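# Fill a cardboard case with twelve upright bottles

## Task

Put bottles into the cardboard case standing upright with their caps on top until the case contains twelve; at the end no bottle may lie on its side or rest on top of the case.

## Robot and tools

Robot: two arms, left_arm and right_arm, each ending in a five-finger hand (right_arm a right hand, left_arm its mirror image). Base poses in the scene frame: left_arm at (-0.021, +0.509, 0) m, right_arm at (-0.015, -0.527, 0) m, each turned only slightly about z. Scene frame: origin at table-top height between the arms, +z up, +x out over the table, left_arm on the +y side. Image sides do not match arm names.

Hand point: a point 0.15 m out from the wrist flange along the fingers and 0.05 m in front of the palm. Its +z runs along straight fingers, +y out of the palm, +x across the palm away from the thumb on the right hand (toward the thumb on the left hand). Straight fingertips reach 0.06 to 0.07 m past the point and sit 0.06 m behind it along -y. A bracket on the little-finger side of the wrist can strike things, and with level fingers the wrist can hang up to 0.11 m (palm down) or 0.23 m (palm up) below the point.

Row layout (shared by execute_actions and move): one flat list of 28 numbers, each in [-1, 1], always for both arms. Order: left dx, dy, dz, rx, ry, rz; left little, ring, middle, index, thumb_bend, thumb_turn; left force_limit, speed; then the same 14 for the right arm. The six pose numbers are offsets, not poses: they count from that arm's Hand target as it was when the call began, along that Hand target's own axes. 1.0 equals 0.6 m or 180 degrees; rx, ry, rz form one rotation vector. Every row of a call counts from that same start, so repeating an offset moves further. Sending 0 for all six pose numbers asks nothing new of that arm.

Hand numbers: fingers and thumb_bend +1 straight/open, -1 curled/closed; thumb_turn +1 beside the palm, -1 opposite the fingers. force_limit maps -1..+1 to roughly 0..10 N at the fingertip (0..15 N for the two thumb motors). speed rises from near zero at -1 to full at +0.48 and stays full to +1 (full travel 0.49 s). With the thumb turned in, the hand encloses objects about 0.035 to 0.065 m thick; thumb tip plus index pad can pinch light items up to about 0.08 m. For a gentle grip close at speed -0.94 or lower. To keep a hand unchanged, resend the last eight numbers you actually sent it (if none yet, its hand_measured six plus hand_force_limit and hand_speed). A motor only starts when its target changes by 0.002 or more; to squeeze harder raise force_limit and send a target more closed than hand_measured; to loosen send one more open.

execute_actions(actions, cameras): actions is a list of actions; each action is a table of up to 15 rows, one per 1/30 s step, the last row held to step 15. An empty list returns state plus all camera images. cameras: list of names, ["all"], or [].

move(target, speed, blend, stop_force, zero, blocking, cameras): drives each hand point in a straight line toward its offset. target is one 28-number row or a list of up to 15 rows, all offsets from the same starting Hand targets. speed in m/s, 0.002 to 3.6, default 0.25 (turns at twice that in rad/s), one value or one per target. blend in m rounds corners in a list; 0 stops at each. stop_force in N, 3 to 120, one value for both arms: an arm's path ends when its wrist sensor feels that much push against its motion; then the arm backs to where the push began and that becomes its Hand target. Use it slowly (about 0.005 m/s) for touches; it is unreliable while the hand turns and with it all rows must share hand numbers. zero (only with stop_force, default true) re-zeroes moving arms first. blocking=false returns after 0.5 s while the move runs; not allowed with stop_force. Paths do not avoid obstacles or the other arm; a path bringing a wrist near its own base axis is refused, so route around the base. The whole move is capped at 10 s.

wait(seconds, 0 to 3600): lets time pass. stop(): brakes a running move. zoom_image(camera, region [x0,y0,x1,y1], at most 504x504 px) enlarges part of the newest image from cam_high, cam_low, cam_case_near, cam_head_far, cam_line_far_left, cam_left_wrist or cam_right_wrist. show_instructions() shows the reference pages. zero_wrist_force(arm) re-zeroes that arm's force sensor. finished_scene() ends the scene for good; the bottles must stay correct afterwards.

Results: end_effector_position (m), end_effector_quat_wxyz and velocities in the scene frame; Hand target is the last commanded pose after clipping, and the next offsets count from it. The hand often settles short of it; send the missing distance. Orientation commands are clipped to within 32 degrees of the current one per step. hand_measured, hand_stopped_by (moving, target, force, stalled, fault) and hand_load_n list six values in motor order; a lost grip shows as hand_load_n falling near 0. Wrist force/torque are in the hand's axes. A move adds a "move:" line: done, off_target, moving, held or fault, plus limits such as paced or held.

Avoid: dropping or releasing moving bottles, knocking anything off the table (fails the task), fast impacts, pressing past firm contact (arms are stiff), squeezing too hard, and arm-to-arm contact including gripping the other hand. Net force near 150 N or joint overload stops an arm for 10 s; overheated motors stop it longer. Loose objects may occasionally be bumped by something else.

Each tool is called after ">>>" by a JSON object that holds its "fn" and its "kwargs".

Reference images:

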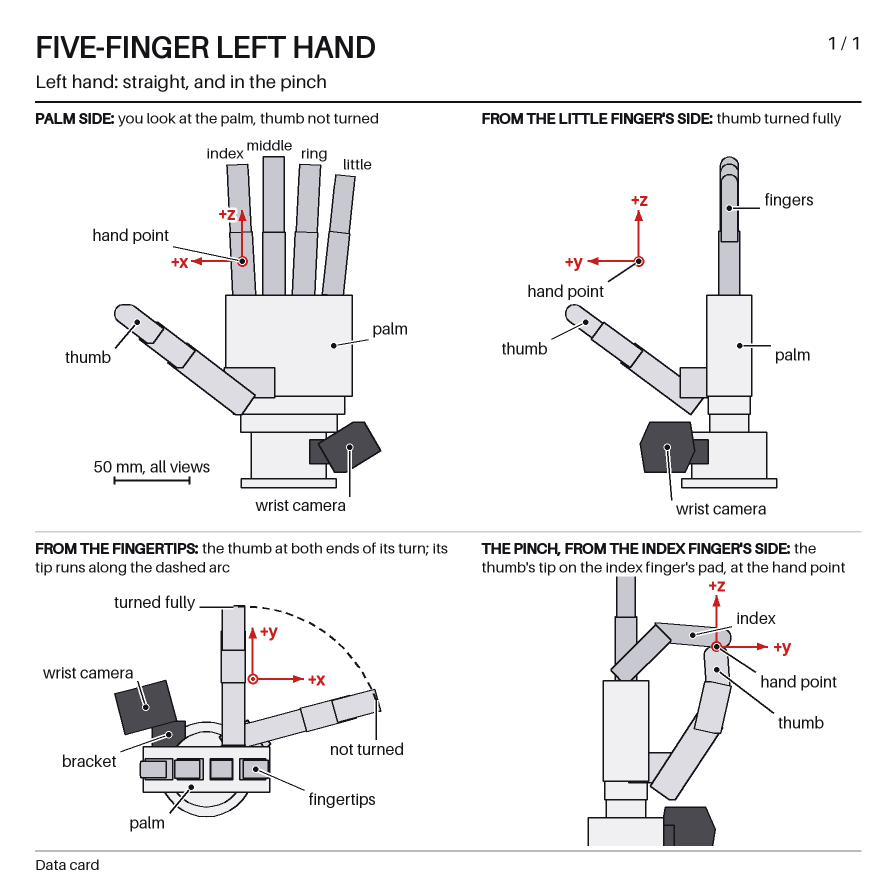

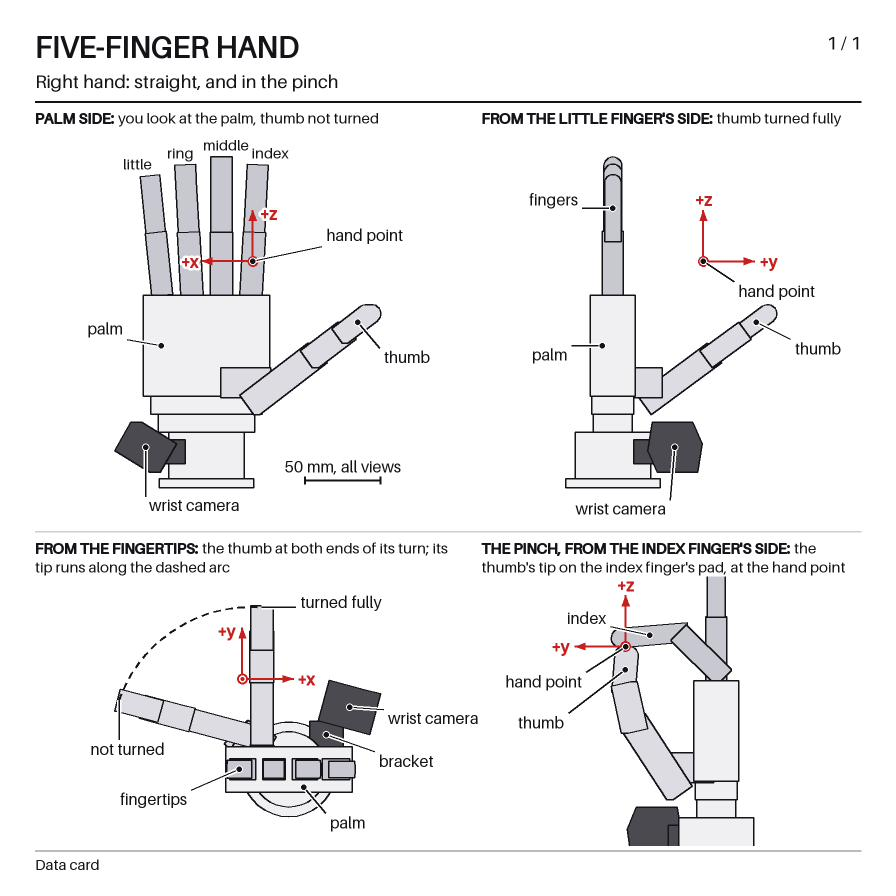

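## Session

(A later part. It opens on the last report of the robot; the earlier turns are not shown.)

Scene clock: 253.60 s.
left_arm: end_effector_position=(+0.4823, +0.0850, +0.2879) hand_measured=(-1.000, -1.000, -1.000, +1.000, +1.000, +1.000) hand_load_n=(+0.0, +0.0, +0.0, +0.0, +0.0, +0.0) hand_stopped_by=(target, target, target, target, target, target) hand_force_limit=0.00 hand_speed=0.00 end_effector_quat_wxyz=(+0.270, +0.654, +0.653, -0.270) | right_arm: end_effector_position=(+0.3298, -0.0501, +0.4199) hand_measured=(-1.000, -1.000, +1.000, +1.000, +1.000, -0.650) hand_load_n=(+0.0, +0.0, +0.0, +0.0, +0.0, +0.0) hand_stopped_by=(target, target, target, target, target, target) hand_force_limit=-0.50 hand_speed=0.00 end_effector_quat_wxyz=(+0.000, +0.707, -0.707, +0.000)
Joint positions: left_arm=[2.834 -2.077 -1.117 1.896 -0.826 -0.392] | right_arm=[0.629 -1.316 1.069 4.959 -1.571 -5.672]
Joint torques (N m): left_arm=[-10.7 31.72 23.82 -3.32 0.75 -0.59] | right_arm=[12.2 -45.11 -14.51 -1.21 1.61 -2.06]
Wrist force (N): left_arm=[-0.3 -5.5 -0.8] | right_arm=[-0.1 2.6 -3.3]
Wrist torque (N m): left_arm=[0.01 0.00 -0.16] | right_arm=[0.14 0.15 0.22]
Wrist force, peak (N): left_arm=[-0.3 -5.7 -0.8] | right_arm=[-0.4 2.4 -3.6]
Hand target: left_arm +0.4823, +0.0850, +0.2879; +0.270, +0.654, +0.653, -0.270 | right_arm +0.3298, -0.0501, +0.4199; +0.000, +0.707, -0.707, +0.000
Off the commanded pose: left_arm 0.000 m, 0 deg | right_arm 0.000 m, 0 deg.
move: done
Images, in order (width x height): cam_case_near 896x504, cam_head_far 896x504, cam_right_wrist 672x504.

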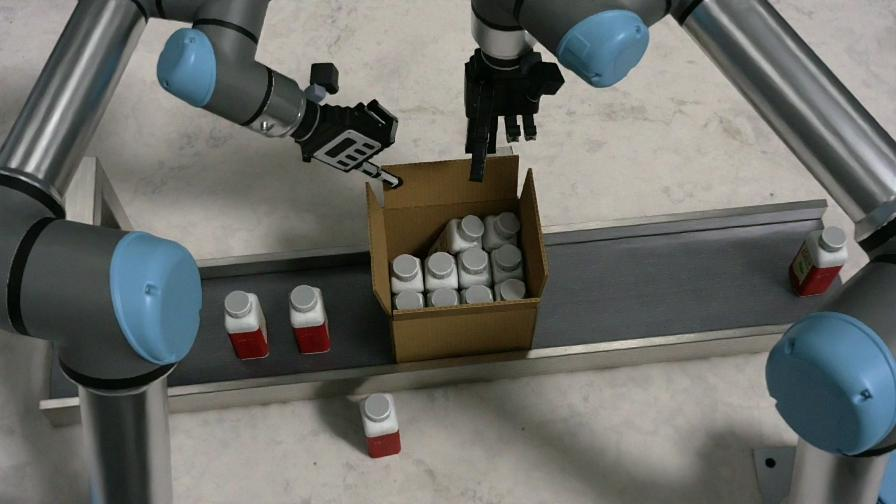

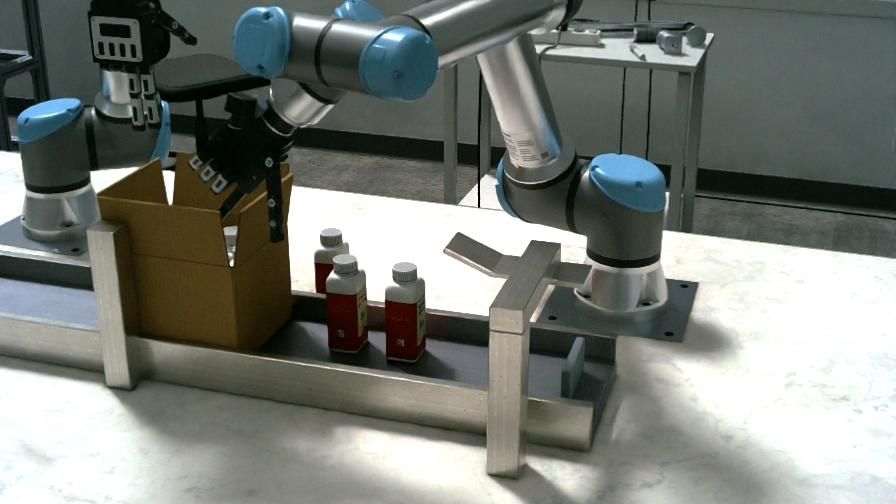

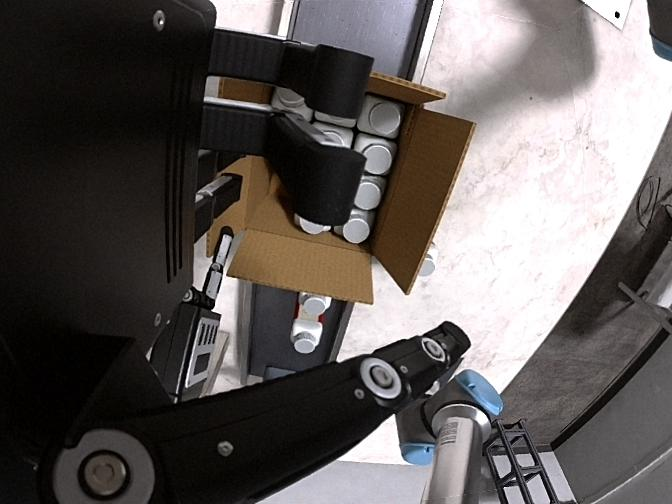

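>>> {"fn": "move", "kwargs": {"target": [[0,0,0,0,0,0,-1,-1,-1,1,1,1,0,0,-0.14183,0.008,0,0,0,0,-1,-1,1,1,1,-0.65,-0.5,0],[0,0,0,0,0,0,-1,-1,-1,1,1,1,0,0,-0.14183,0.008,0.28317,0,0,0,-1,-1,1,1,1,-0.65,-0.5,0]], "speed": [0.15, 0.1], "stop_force": 8, "cameras": ["cam_case_near", "cam_right_wrist", "cam_head_far", "cam_high"]}}

>>> {"fn": "zoom_image", "kwargs": {"camera": "cam_case_near", "region": [350, 90, 570, 310]}}

Scene clock: 257.63 s.
left_arm: end_effector_position=(+0.4823, +0.0850, +0.2879) hand_measured=(-1.000, -1.000, -1.000, +1.000, +1.000, +1.000) hand_load_n=(-0.5, +0.0, +0.0, +0.0, +0.0, +0.0) hand_stopped_by=(target, target, target, target, target, target) hand_force_limit=0.00 hand_speed=0.00 end_effector_quat_wxyz=(+0.270, +0.654, +0.653, -0.270) | right_arm: end_effector_position=(+0.3251, +0.0351, +0.2501) hand_measured=(-1.000, -1.000, +1.000, +1.000, +1.000, -0.650) hand_load_n=(+0.0, +0.0, +0.0, +0.0, +0.0, +0.0) hand_stopped_by=(target, target, target, target, target, target) hand_force_limit=-0.50 hand_speed=0.00 end_effector_quat_wxyz=(+0.000, +0.707, -0.707, +0.000)
Joint positions: left_arm=[2.834 -2.077 -1.117 1.896 -0.826 -0.392] | right_arm=[0.742 -1.177 1.317 4.571 -1.571 -5.559]
Joint torques (N m): left_arm=[-10.39 31.58 22 -3.4 1.12 -0.46] | right_arm=[-13.54 -52.47 -16.08 -4.17 0.92 2.5]
Wrist force (N): left_arm=[-0.2 -5.3 -0.9] | right_arm=[-0.4 2.4 -3.4]
Wrist torque (N m): left_arm=[0.04 0.00 -0.16] | right_arm=[0.11 0.20 0.31]
Wrist force, peak (N): left_arm=[-0.1 -5.7 -0.8] | right_arm=[-0.4 3.1 -4.6]
Hand target: left_arm +0.4823, +0.0850, +0.2879; +0.270, +0.654, +0.653, -0.270 | right_arm +0.3251, +0.0351, +0.2501; +0.000, +0.707, -0.707, +0.000
Off the commanded pose: left_arm 0.000 m, 0 deg | right_arm 0.000 m, 0 deg.
move: done
Images, in order (width x height): cam_high 896x504, cam_case_near 896x504, cam_head_far 896x504, cam_right_wrist 672x504.

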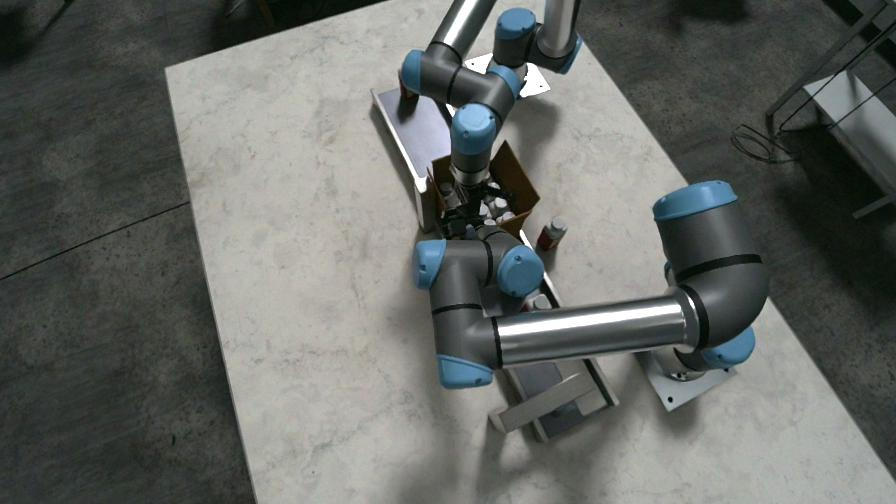

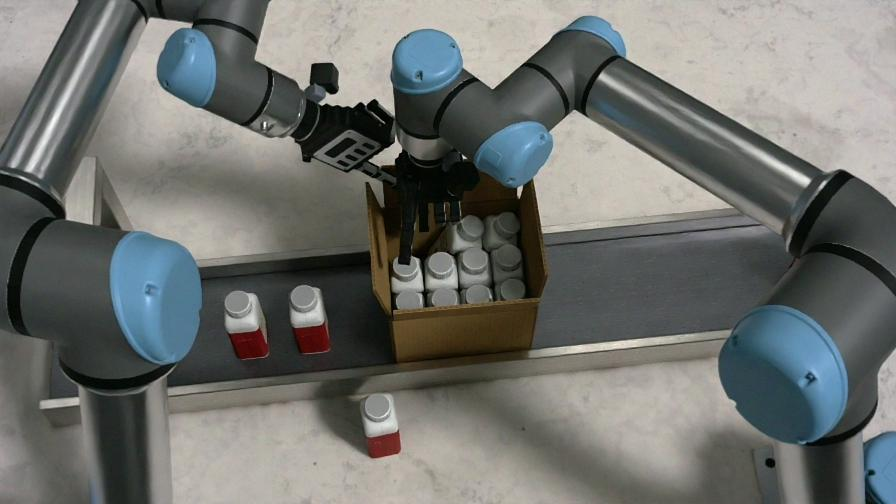

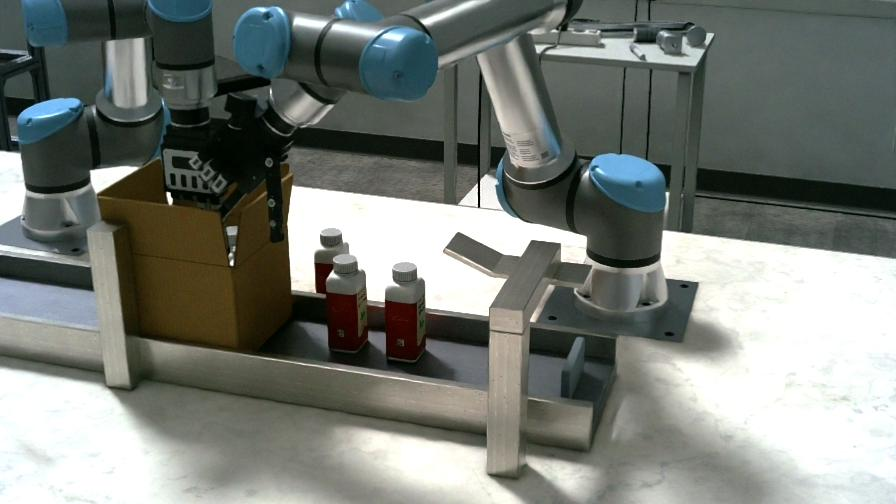

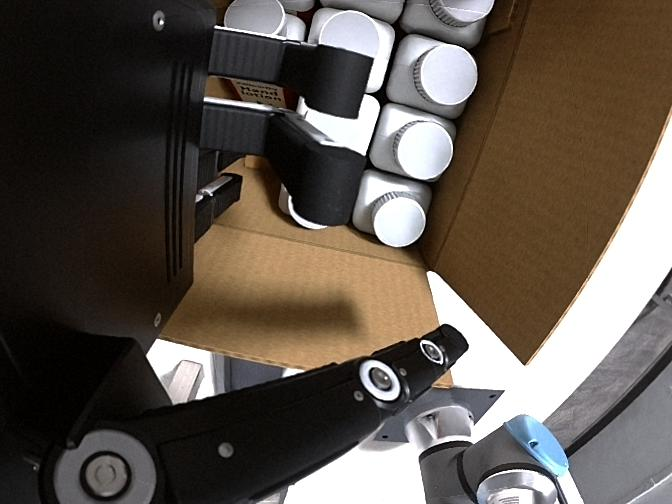

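Scaled by 2.291 from the camera's image (finer frame: 1280x720).

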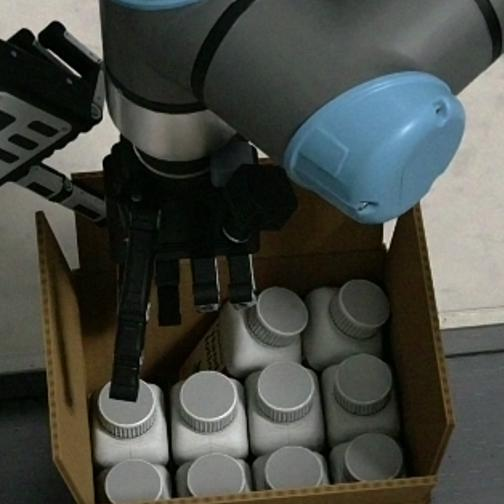

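>>> {"fn": "move", "kwargs": {"target": [[0,0,0,0,0,0,-1,-1,-1,1,1,1,0,0,0.02,0.00833,0,0,0,0,-1,-1,1,1,1,-0.65,-0.5,0],[0,0,0,0,0,0,-1,-1,-1,1,1,1,0,0,0.02,0.00833,0.08333,0,0,0,-1,-1,1,1,1,-0.65,-0.5,0]], "speed": [0.05, 0.03], "stop_force": 3, "cameras": ["cam_case_near", "cam_right_wrist"]}}

>>> {"fn": "zoom_image", "kwargs": {"camera": "cam_case_near", "region": [350, 90, 570, 310]}}

Scene clock: 261.33 s.
left_arm: end_effector_position=(+0.4823, +0.0850, +0.2879) hand_measured=(-1.000, -1.000, -1.000, +1.000, +1.000, +1.000) hand_load_n=(+0.0, +0.0, +0.0, +0.0, +0.0, +0.0) hand_stopped_by=(target, target, target, target, target, target) hand_force_limit=0.00 hand_speed=0.00 end_effector_quat_wxyz=(+0.270, +0.654, +0.653, -0.270) | right_arm: end_effector_position=(+0.3201, +0.0231, +0.2001) hand_measured=(-1.000, -1.000, +1.000, +1.000, +1.000, -0.650) hand_load_n=(+0.0, +0.0, +0.0, +0.0, +0.0, +0.0) hand_stopped_by=(target, target, target, target, target, target) hand_force_limit=-0.50 hand_speed=0.00 end_effector_quat_wxyz=(+0.000, +0.707, -0.707, +0.000)
Joint positions: left_arm=[2.834 -2.077 -1.117 1.896 -0.826 -0.392] | right_arm=[0.733 -1.182 1.455 4.439 -1.571 -5.568]
Joint torques (N m): left_arm=[-10.78 31.85 21.39 -3.42 1.18 -0.37] | right_arm=[11.15 -50.13 -31.97 -1.83 -0.22 2.37]
Wrist force (N): left_arm=[-0.5 -5.4 -0.8] | right_arm=[-0.2 2.3 -3.2]
Wrist torque (N m): left_arm=[0.03 0.03 -0.17] | right_arm=[0.10 0.15 0.32]
Wrist force, peak (N): left_arm=[-0.3 -5.6 -0.9] | right_arm=[0.1 2.3 -3.8]
Hand target: left_arm +0.4823, +0.0850, +0.2879; +0.270, +0.654, +0.653, -0.270 | right_arm +0.3201, +0.0231, +0.2001; +0.000, +0.707, -0.707, +0.000
Off the commanded pose: left_arm 0.000 m, 0 deg | right_arm 0.000 m, 0 deg.
move: done

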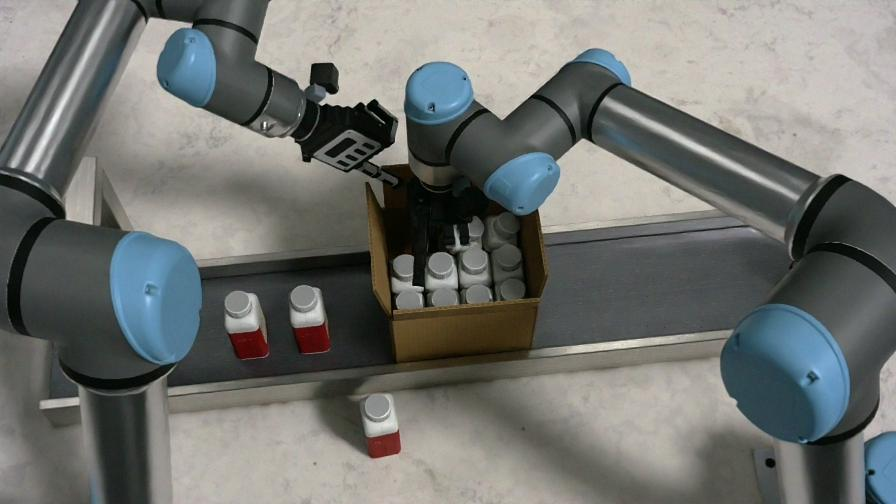

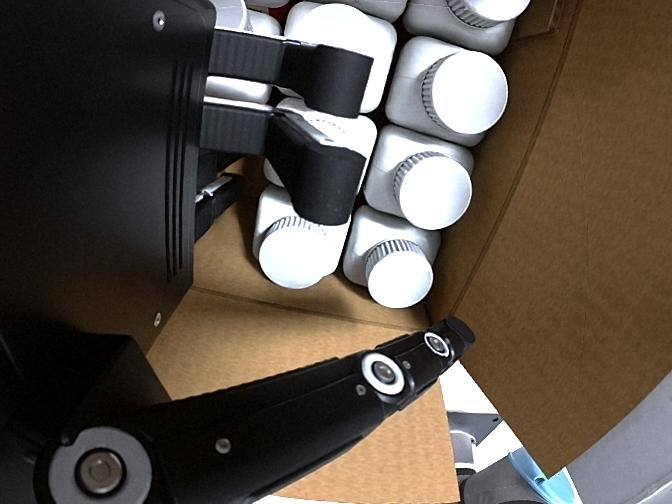

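Scaled by 2.291 from the camera's image (finer frame: 1280x720).

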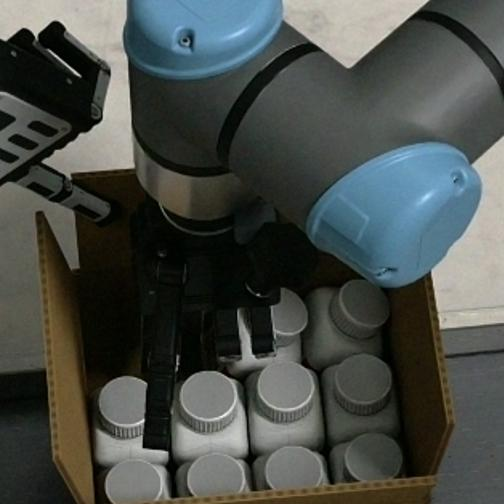

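>>> {"fn": "move", "kwargs": {"target": [0,0,0,0,0,0,-1,-1,-1,1,1,1,0,0,0,0,0.02167,0,0,0,-1,-1,1,1,1,-0.65,-0.5,0], "speed": 0.012, "stop_force": 3, "cameras": ["cam_right_wrist"]}}

Scene clock: 263.87 s.
left_arm: end_effector_position=(+0.4823, +0.0850, +0.2879) hand_measured=(-1.000, -1.000, -1.000, +1.000, +1.000, +1.000) hand_load_n=(+0.0, +0.0, +0.0, +0.0, +0.0, +0.0) hand_stopped_by=(target, target, target, target, target, target) hand_force_limit=0.00 hand_speed=0.00 end_effector_quat_wxyz=(+0.270, +0.654, +0.653, -0.270) | right_arm: end_effector_position=(+0.3201, +0.0231, +0.1871) hand_measured=(-1.000, -1.000, +1.000, +1.000, +1.000, -0.650) hand_load_n=(+0.0, +0.0, +0.0, +0.0, +0.0, +0.0) hand_stopped_by=(target, target, target, target, target, target) hand_force_limit=-0.50 hand_speed=0.00 end_effector_quat_wxyz=(+0.000, +0.707, -0.707, +0.000)
Joint positions: left_arm=[2.834 -2.077 -1.117 1.896 -0.826 -0.392] | right_arm=[0.733 -1.173 1.477 4.408 -1.571 -5.568]
Joint torques (N m): left_arm=[-10.93 31.78 20.69 -3.38 1.43 -0.49] | right_arm=[5.07 -50.67 -31.53 -0.95 1.49 1.4]
Wrist force (N): left_arm=[-0.4 -5.6 -0.8] | right_arm=[-0.5 2.4 -3.2]
Wrist torque (N m): left_arm=[-0.02 0.03 -0.16] | right_arm=[0.12 0.21 0.31]
Wrist force, peak (N): left_arm=[-0.3 -5.6 -0.8] | right_arm=[-0.2 2.4 -3.6]
Hand target: left_arm +0.4823, +0.0850, +0.2879; +0.270, +0.654, +0.653, -0.270 | right_arm +0.3201, +0.0231, +0.1871; +0.000, +0.707, -0.707, +0.000
Off the commanded pose: left_arm 0.000 m, 0 deg | right_arm 0.000 m, 0 deg.
move: done

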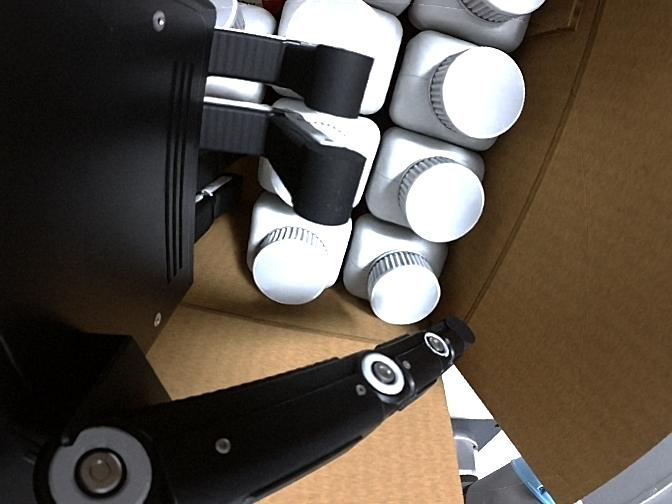

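>>> {"fn": "move", "kwargs": {"target": [0,0,0,0,0,0,-1,-1,-1,1,1,1,0,0,0,0,0.02,0,0,0,-1,-1,1,1,1,-0.65,-0.5,0], "speed": 0.012, "stop_force": 3, "cameras": ["cam_right_wrist"]}}

Scene clock: 266.00 s.
left_arm: end_effector_position=(+0.4823, +0.0850, +0.2879) hand_measured=(-1.000, -1.000, -1.000, +1.000, +1.000, +1.000) hand_load_n=(+0.0, +0.0, +0.0, +0.0, +0.0, +0.0) hand_stopped_by=(target, target, target, target, target, target) hand_force_limit=0.00 hand_speed=0.00 end_effector_quat_wxyz=(+0.270, +0.654, +0.653, -0.270) | right_arm: end_effector_position=(+0.3201, +0.0231, +0.1758) hand_measured=(-1.000, -1.000, +1.000, +1.000, +1.000, -0.650) hand_load_n=(+0.0, -0.5, +0.0, +0.0, +0.0, +0.0) hand_stopped_by=(target, target, target, target, target, target) hand_force_limit=-0.50 hand_speed=0.00 end_effector_quat_wxyz=(+0.000, +0.707, -0.707, +0.000)
Joint positions: left_arm=[2.834 -2.077 -1.117 1.896 -0.826 -0.392] | right_arm=[0.733 -1.165 1.496 4.381 -1.571 -5.568]
Joint torques (N m): left_arm=[-10.97 31.59 20.04 -3.4 1.48 -0.51] | right_arm=[2.51 -50.66 -28.89 -3.01 1.19 0.82]
Wrist force (N): left_arm=[-0.5 -5.5 -0.8] | right_arm=[0.3 2.3 -6.7]
Wrist torque (N m): left_arm=[0.01 0.04 -0.17] | right_arm=[0.25 0.26 0.35]
Wrist force, peak (N): left_arm=[-0.2 -5.7 -0.8] | right_arm=[0.4 2.7 -10.4]
Hand target: left_arm +0.4823, +0.0850, +0.2879; +0.270, +0.654, +0.653, -0.270 | right_arm +0.3202, +0.0231, +0.1758; +0.000, +0.707, -0.707, +0.000 (not the last commanded pose)
Off the commanded pose: left_arm 0.000 m, 0 deg | right_arm 0.001 m, 0 deg.
move: contact (right_arm)

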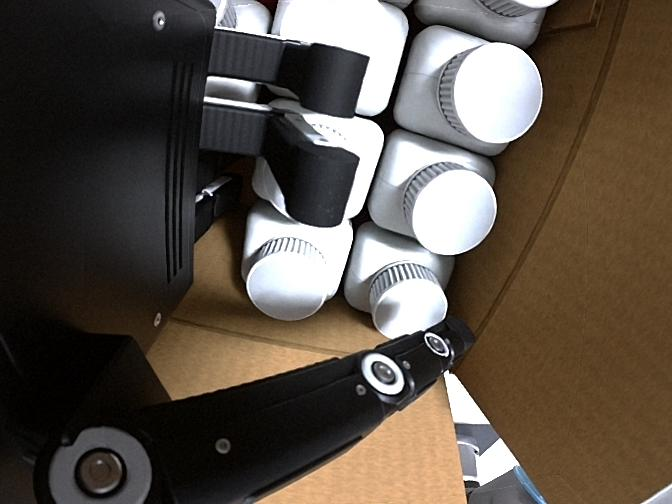

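>>> {"fn": "move", "kwargs": {"target": [[0,0,0,0,0,0,-1,-1,-1,1,1,1,0,0,0,0,-0.00417,0,0,0,-1,-1,1,1,1,-0.65,-0.5,0],[0,0,0,0,0,0,-1,-1,-1,1,1,1,0,0,0.02,0,-0.00417,0,0,0,-1,-1,1,1,1,-0.65,-0.5,0]], "speed": 0.012, "stop_force": 8, "cameras": ["cam_right_wrist", "cam_case_near"]}}

>>> {"fn": "zoom_image", "kwargs": {"camera": "cam_case_near", "region": [350, 90, 570, 310]}}

Scene clock: 268.20 s.
left_arm: end_effector_position=(+0.4823, +0.0850, +0.2879) hand_measured=(-1.000, -1.000, -1.000, +1.000, +1.000, +1.000) hand_load_n=(+0.0, +0.0, +0.0, +0.0, +0.0, +0.0) hand_stopped_by=(target, target, target, target, target, target) hand_force_limit=0.00 hand_speed=0.00 end_effector_quat_wxyz=(+0.270, +0.654, +0.653, -0.270) | right_arm: end_effector_position=(+0.3201, +0.0134, +0.1783) hand_measured=(-1.000, -1.000, +1.000, +1.000, +1.000, -0.650) hand_load_n=(+0.0, +0.0, -1.0, +0.0, +0.0, +0.0) hand_stopped_by=(target, target, target, target, target, target) hand_force_limit=-0.50 hand_speed=0.00 end_effector_quat_wxyz=(+0.000, +0.707, -0.707, +0.000)
Joint positions: left_arm=[2.834 -2.077 -1.117 1.896 -0.826 -0.392] | right_arm=[0.721 -1.184 1.517 4.379 -1.571 -5.58]
Joint torques (N m): left_arm=[-10.91 31.71 19.73 -3.38 1.58 -0.42] | right_arm=[10.83 -24.96 -29.51 -0.11 -1.33 2.55]
Wrist force (N): left_arm=[-0.5 -5.4 -0.6] | right_arm=[-6.0 3.2 -3.4]
Wrist torque (N m): left_arm=[0.00 0.04 -0.17] | right_arm=[0.15 0.12 -0.01]
Wrist force, peak (N): left_arm=[-0.3 -5.7 -0.8] | right_arm=[-10.1 3.6 -2.4]
Hand target: left_arm +0.4823, +0.0850, +0.2879; +0.270, +0.654, +0.653, -0.270 | right_arm +0.3201, +0.0134, +0.1783; +0.000, +0.707, -0.707, +0.000 (not the last commanded pose)
Off the commanded pose: left_arm 0.000 m, 0 deg | right_arm 0.002 m, 0 deg.
move: contact (right_arm); path passed 1 of 2 targets
Images, in order (width x height): cam_case_near 896x504, cam_right_wrist 672x504.

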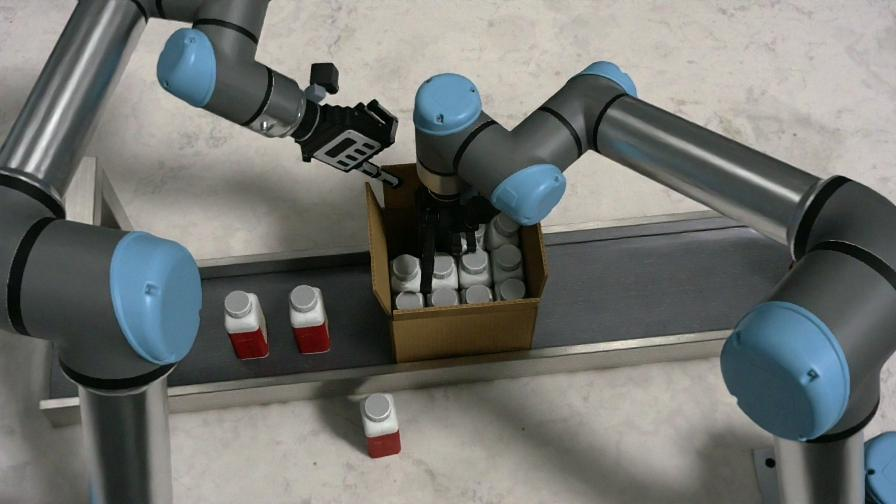

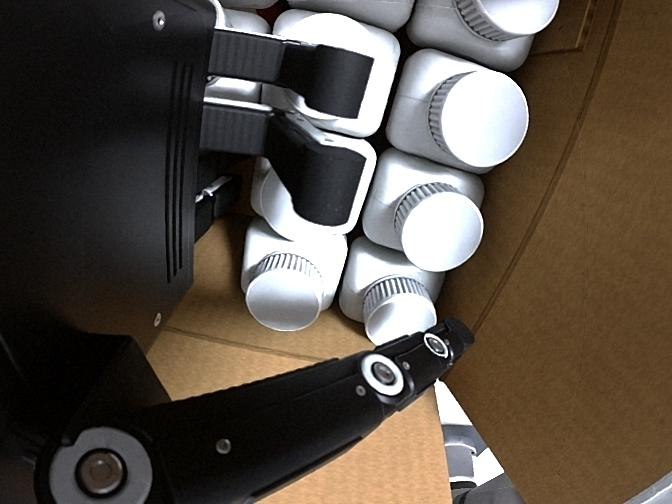

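Scaled by 2.291 from the camera's image (finer frame: 1280x720).

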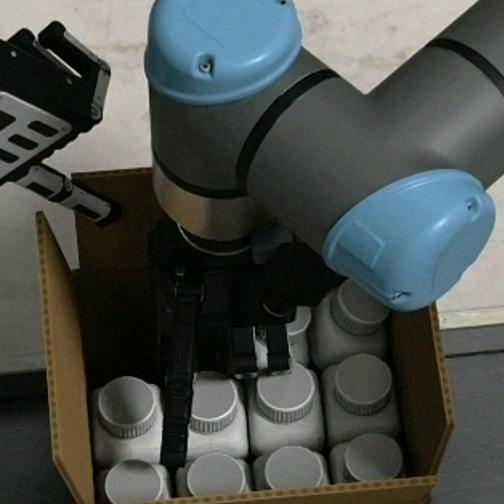

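>>> {"fn": "move", "kwargs": {"target": [[0,0,0,0,0,0,-1,-1,-1,1,1,1,0,0,-0.015,0,0,0,0,0,-1,-1,1,1,1,-0.65,-0.5,0],[0,0,0,0,0,0,-1,-1,-1,1,1,1,0,0,-0.015,0,-0.36,0,0,0,-1,-1,1,1,1,-0.65,-0.5,0],[0,0,0,0,0,0,-1,-1,-1,1,1,1,0,0,0.35,0,-0.36,0,0,0,-1,-1,1,1,1,-0.65,-0.5,0]], "speed": [0.03, 0.2, 0.25], "cameras": ["cam_case_near", "cam_high"]}}

>>> {"fn": "zoom_image", "kwargs": {"camera": "cam_case_near", "region": [360, 140, 560, 370]}}

Scene clock: 271.77 s.
left_arm: end_effector_position=(+0.4823, +0.0850, +0.2879) hand_measured=(-1.000, -1.000, -1.000, +1.000, +1.000, +1.000) hand_load_n=(+0.0, +0.0, +0.0, +0.0, +0.0, +0.0) hand_stopped_by=(target, target, target, target, target, target) hand_force_limit=0.00 hand_speed=0.00 end_effector_quat_wxyz=(+0.270, +0.654, +0.653, -0.270) | right_arm: end_effector_position=(+0.3199, -0.1965, +0.3942) hand_measured=(-1.000, -1.000, +1.000, +1.000, +1.000, -0.650) hand_load_n=(+0.0, +0.5, +0.0, +0.0, +0.0, +0.0) hand_stopped_by=(target, target, target, target, target, target) hand_force_limit=-0.50 hand_speed=0.00 end_effector_quat_wxyz=(+0.000, +0.707, -0.707, +0.000)
Joint positions: left_arm=[2.834 -2.077 -1.117 1.896 -0.826 -0.392] | right_arm=[0.395 -1.596 1.451 4.857 -1.571 -5.906]
Joint torques (N m): left_arm=[-10.49 31.98 18.39 -3.44 1.69 -0.5] | right_arm=[-12.39 -31.65 -15.84 -1.99 -1.15 -1.69]
Wrist force (N): left_arm=[-0.2 -5.3 -1.0] | right_arm=[0.5 2.1 -3.6]
Wrist torque (N m): left_arm=[0.06 -0.01 -0.16] | right_arm=[0.07 0.05 0.25]
Wrist force, peak (N): left_arm=[-0.2 -5.7 -1.0] | right_arm=[-6.1 3.6 -3.4]
Hand target: left_arm +0.4823, +0.0850, +0.2879; +0.270, +0.654, +0.653, -0.270 | right_arm +0.3199, -0.1966, +0.3942; +0.000, +0.707, -0.707, +0.000
Off the commanded pose: left_arm 0.000 m, 0 deg | right_arm 0.000 m, 0 deg.
move: done
Images, in order (width x height): cam_high 896x504, cam_case_near 896x504.

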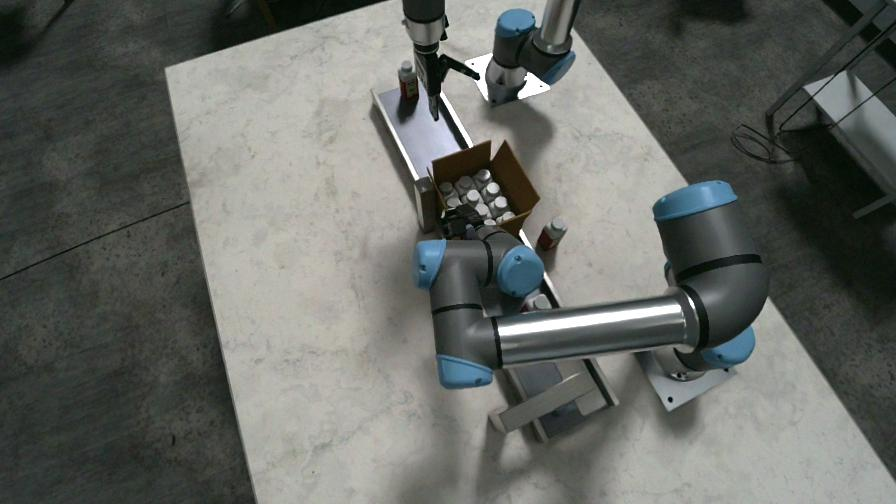

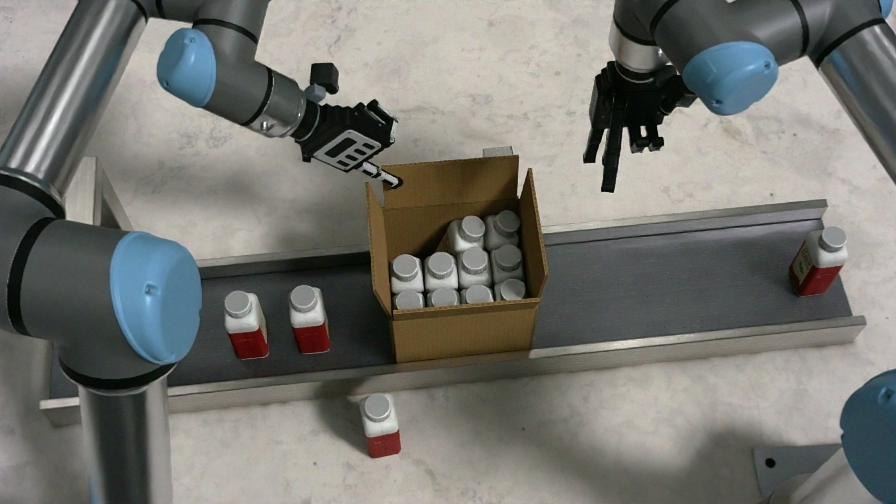

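Scaled by 2.191 from the camera's image (finer frame: 1280x720).

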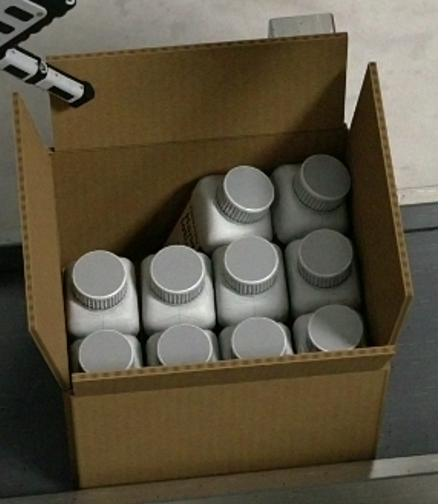

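>>> {"fn": "move", "kwargs": {"target": [[0,0,0,0,0,0,-1,-1,-1,1,1,1,0,0,-0.365,0,0,0,0,0,-1,-1,1,1,1,-0.65,-0.5,0],[0,0,0,0,0,0,-1,-1,-1,1,1,1,0,0,-0.365,0,0.3598,0,0,0,-1,-1,1,1,1,-0.65,-0.5,0]], "speed": [0.25, 0.1], "cameras": []}}

>>> {"fn": "move", "kwargs": {"target": [0,0,0,0,0,0,-1,-1,-1,1,1,1,0,0,0.0475,0,0,0,0,0,-1,-1,1,1,1,-0.65,-0.5,0], "speed": 0.012, "stop_force": 11, "cameras": ["cam_right_wrist", "cam_case_near"]}}

>>> {"fn": "zoom_image", "kwargs": {"camera": "cam_case_near", "region": [350, 90, 570, 310]}}

Scene clock: 275.87 s.
left_arm: end_effector_position=(+0.4823, +0.0850, +0.2879) hand_measured=(-1.000, -1.000, -1.000, +1.000, +1.000, +1.000) hand_load_n=(+0.0, +0.0, +0.0, +0.0, +0.0, +0.0) hand_stopped_by=(target, target, target, target, target, target) hand_force_limit=0.00 hand_speed=0.00 end_effector_quat_wxyz=(+0.270, +0.654, +0.653, -0.270) | right_arm: end_effector_position=(+0.3201, +0.0224, +0.1783) hand_measured=(-1.000, -1.000, +1.000, +1.000, +1.000, -0.650) hand_load_n=(+0.0, +0.0, +0.0, +0.0, +0.0, +0.0) hand_stopped_by=(target, target, target, target, target, target) hand_force_limit=-0.50 hand_speed=0.00 end_effector_quat_wxyz=(+0.000, +0.707, -0.707, +0.000)
Joint positions: left_arm=[2.834 -2.077 -1.117 1.896 -0.826 -0.392] | right_arm=[0.732 -1.168 1.493 4.387 -1.571 -5.569]
Joint torques (N m): left_arm=[-11.15 31.79 17.61 -3.46 1.6 -0.33] | right_arm=[-6.99 -52.8 -24.41 -3.21 0.98 0.85]
Wrist force (N): left_arm=[-0.2 -5.5 -0.9] | right_arm=[0.1 2.2 -3.3]
Wrist torque (N m): left_arm=[0.02 -0.01 -0.15] | right_arm=[0.10 0.11 0.35]
Wrist force, peak (N): left_arm=[-0.2 -5.7 -0.9] | right_arm=[0.0 2.3 -4.5]
Hand target: left_arm +0.4823, +0.0850, +0.2879; +0.270, +0.654, +0.653, -0.270 | right_arm +0.3201, +0.0224, +0.1784; +0.000, +0.707, -0.707, +0.000
Off the commanded pose: left_arm 0.000 m, 0 deg | right_arm 0.000 m, 0 deg.
move: done

Scene clock: 277.73 s.
left_arm: end_effector_position=(+0.4823, +0.0850, +0.2879) hand_measured=(-1.000, -1.000, -1.000, +1.000, +1.000, +1.000) hand_load_n=(+0.0, +0.0, +0.0, +0.5, +0.0, +0.0) hand_stopped_by=(target, target, target, target, target, target) hand_force_limit=0.00 hand_speed=0.00 end_effector_quat_wxyz=(+0.270, +0.654, +0.653, -0.270) | right_arm: end_effector_position=(+0.3201, +0.0127, +0.1784) hand_measured=(-1.000, -1.000, +1.000, +1.000, +1.000, -0.650) hand_load_n=(+0.0, +0.5, -0.5, +0.0, +0.0, +0.0) hand_stopped_by=(target, target, target, target, target, target) hand_force_limit=-0.50 hand_speed=0.00 end_effector_quat_wxyz=(+0.000, +0.707, -0.707, +0.000)
Joint positions: left_arm=[2.834 -2.077 -1.117 1.896 -0.826 -0.392] | right_arm=[0.72 -1.186 1.519 4.379 -1.571 -5.581]
Joint torques (N m): left_arm=[-10.82 31.67 17.07 -3.37 1.61 -0.34] | right_arm=[10.5 -24.92 -28.12 0.19 -2.81 2.71]
Wrist force (N): left_arm=[-0.4 -5.4 -0.8] | right_arm=[-8.5 2.8 -3.2]
Wrist torque (N m): left_arm=[0.03 0.02 -0.17] | right_arm=[0.10 0.13 -0.18]
Wrist force, peak (N): left_arm=[-0.5 -5.6 -0.9] | right_arm=[-12.7 3.3 -2.7]
Hand target: left_arm +0.4823, +0.0850, +0.2879; +0.270, +0.654, +0.653, -0.270 | right_arm +0.3201, +0.0127, +0.1784; +0.000, +0.707, -0.707, +0.000 (not the last commanded pose)
Off the commanded pose: left_arm 0.000 m, 0 deg | right_arm 0.019 m, 0 deg.
move: contact (right_arm)
Images, in order (width x height): cam_case_near 896x504, cam_right_wrist 672x504.

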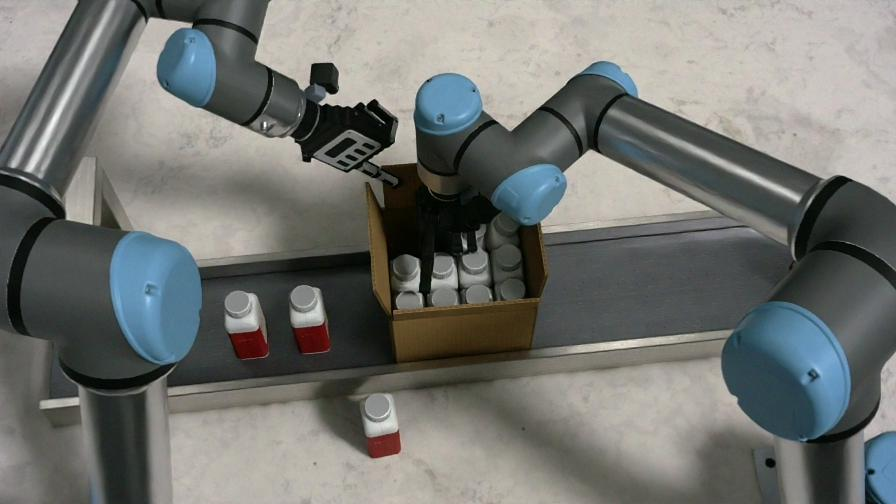

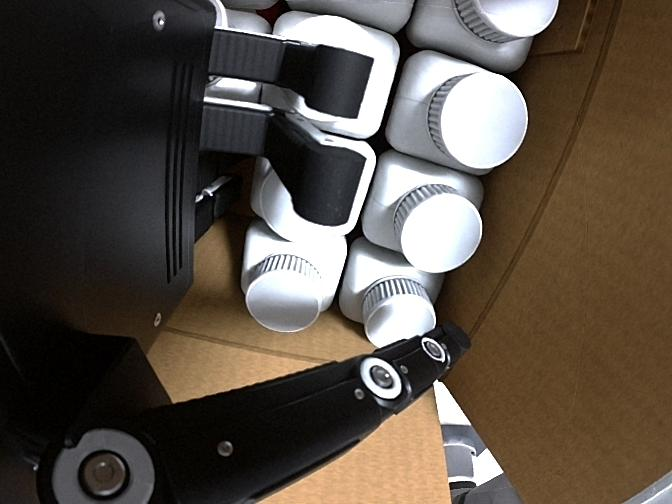

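Scaled by 2.291 from the camera's image (finer frame: 1280x720).

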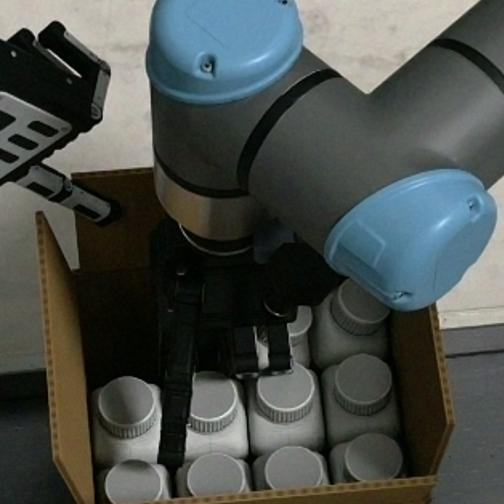

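>>> {"fn": "move", "kwargs": {"target": [[0,0,0,0,0,0,-1,-1,-1,1,1,1,0,0,-0.0165,0,0,0,0,0,-1,-1,1,1,1,-0.65,-0.5,0],[0,0,0,0,0,0,-1,-1,-1,1,1,1,0,0,-0.0165,0,-0.00867,0,0,0,-1,-1,1,1,1,-0.65,-0.5,0]], "speed": 0.03, "cameras": []}}

>>> {"fn": "move", "kwargs": {"target": [0,0,0,0,0,0,-1,-1,-1,1,1,1,0,0,0.0475,0,0,0,0,0,-1,-1,1,1,1,-0.65,-0.5,0], "speed": 0.012, "stop_force": 6, "cameras": ["cam_right_wrist", "cam_case_near"]}}

Scene clock: 279.13 s.
left_arm: end_effector_position=(+0.4823, +0.0850, +0.2879) hand_measured=(-1.000, -1.000, -1.000, +1.000, +1.000, +1.000) hand_load_n=(+0.0, +0.0, +0.0, +0.5, +0.0, +0.0) hand_stopped_by=(target, target, target, target, target, target) hand_force_limit=0.00 hand_speed=0.00 end_effector_quat_wxyz=(+0.270, +0.654, +0.653, -0.270) | right_arm: end_effector_position=(+0.3201, +0.0226, +0.1838) hand_measured=(-1.000, -1.000, +1.000, +1.000, +1.000, -0.650) hand_load_n=(+0.0, +0.0, +0.0, +0.0, +0.0, +0.0) hand_stopped_by=(target, target, target, target, target, target) hand_force_limit=-0.50 hand_speed=0.00 end_effector_quat_wxyz=(+0.000, +0.707, -0.707, +0.000) end_effector_velocity=(+0.000, +0.000, -0.001) end_effector_angular_velocity=(+0.001, -0.002, +0.001)
Joint positions: left_arm=[2.834 -2.077 -1.117 1.896 -0.826 -0.392] | right_arm=[0.732 -1.172 1.484 4.399 -1.571 -5.569]
Joint velocities: left_arm=[within noise] | right_arm=[0.001 -0.001 0.004 -0.006 0 0]
Joint torques (N m): left_arm=[-10.74 31.71 16.91 -3.36 1.63 -0.25] | right_arm=[-15.44 -34.74 -14.35 -3.97 1.12 -2.34]
Wrist force (N): left_arm=[-0.3 -5.4 -0.8] | right_arm=[0.3 2.2 -4.0]
Wrist torque (N m): left_arm=[0.02 0.00 -0.15] | right_arm=[0.13 0.07 0.25]
Wrist force, peak (N): left_arm=[-0.5 -5.6 -0.8] | right_arm=[-8.6 3.0 -3.4]
Hand target: left_arm +0.4823, +0.0850, +0.2879; +0.270, +0.654, +0.653, -0.270 | right_arm +0.3201, +0.0226, +0.1836; +0.000, +0.707, -0.707, +0.000
Off the commanded pose: left_arm 0.000 m, 0 deg | right_arm 0.000 m, 0 deg.
move: done

Scene clock: 281.10 s.
left_arm: end_effector_position=(+0.4823, +0.0850, +0.2879) hand_measured=(-1.000, -1.000, -1.000, +1.000, +1.000, +1.000) hand_load_n=(+0.0, +0.0, +0.0, +0.0, +0.0, +0.0) hand_stopped_by=(target, target, target, target, target, target) hand_force_limit=0.00 hand_speed=0.00 end_effector_quat_wxyz=(+0.270, +0.654, +0.653, -0.270) | right_arm: end_effector_position=(+0.3201, +0.0115, +0.1836) hand_measured=(-1.000, -1.000, +1.000, +1.000, +1.000, -0.650) hand_load_n=(+0.0, +0.0, -0.5, +0.0, -0.5, +0.0) hand_stopped_by=(target, target, target, target, target, target) hand_force_limit=-0.50 hand_speed=0.00 end_effector_quat_wxyz=(+0.000, +0.707, -0.707, +0.000)
Joint positions: left_arm=[2.834 -2.077 -1.117 1.896 -0.826 -0.392] | right_arm=[0.719 -1.192 1.514 4.39 -1.571 -5.582]
Joint torques (N m): left_arm=[-10.46 31.77 15.82 -3.32 1.66 -0.27] | right_arm=[11.24 -24.2 -30.06 -0.24 -2.16 2.53]
Wrist force (N): left_arm=[-0.3 -5.5 -0.8] | right_arm=[-3.8 2.7 -3.6]
Wrist torque (N m): left_arm=[0.01 0.00 -0.16] | right_arm=[0.14 0.10 0.11]
Wrist force, peak (N): left_arm=[-0.4 -5.6 -0.9] | right_arm=[-7.3 3.0 -3.5]
Hand target: left_arm +0.4823, +0.0850, +0.2879; +0.270, +0.654, +0.653, -0.270 | right_arm +0.3201, +0.0115, +0.1836; +0.000, +0.707, -0.707, +0.000 (not the last commanded pose)
Off the commanded pose: left_arm 0.000 m, 0 deg | right_arm 0.017 m, 0 deg.
move: contact (right_arm)
Images, in order (width x height): cam_case_near 896x504, cam_right_wrist 672x504.

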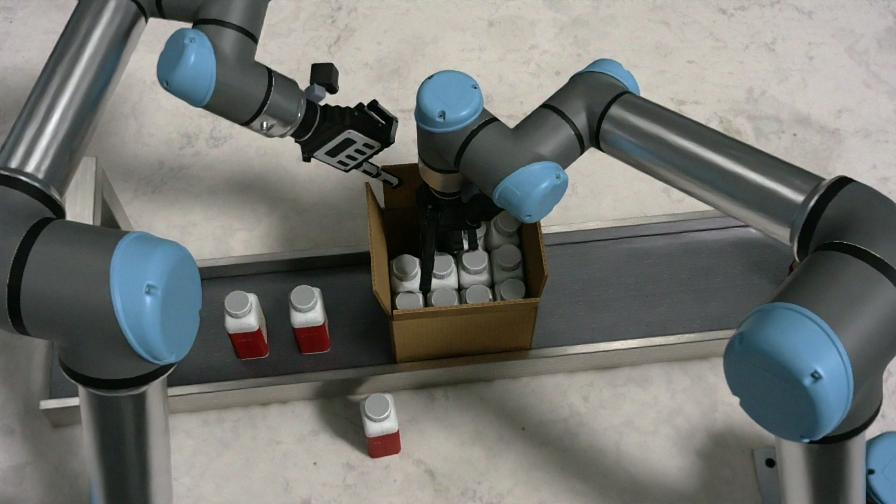

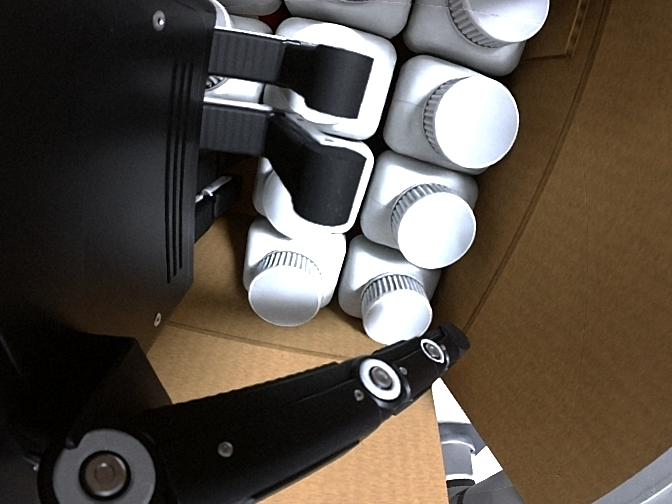

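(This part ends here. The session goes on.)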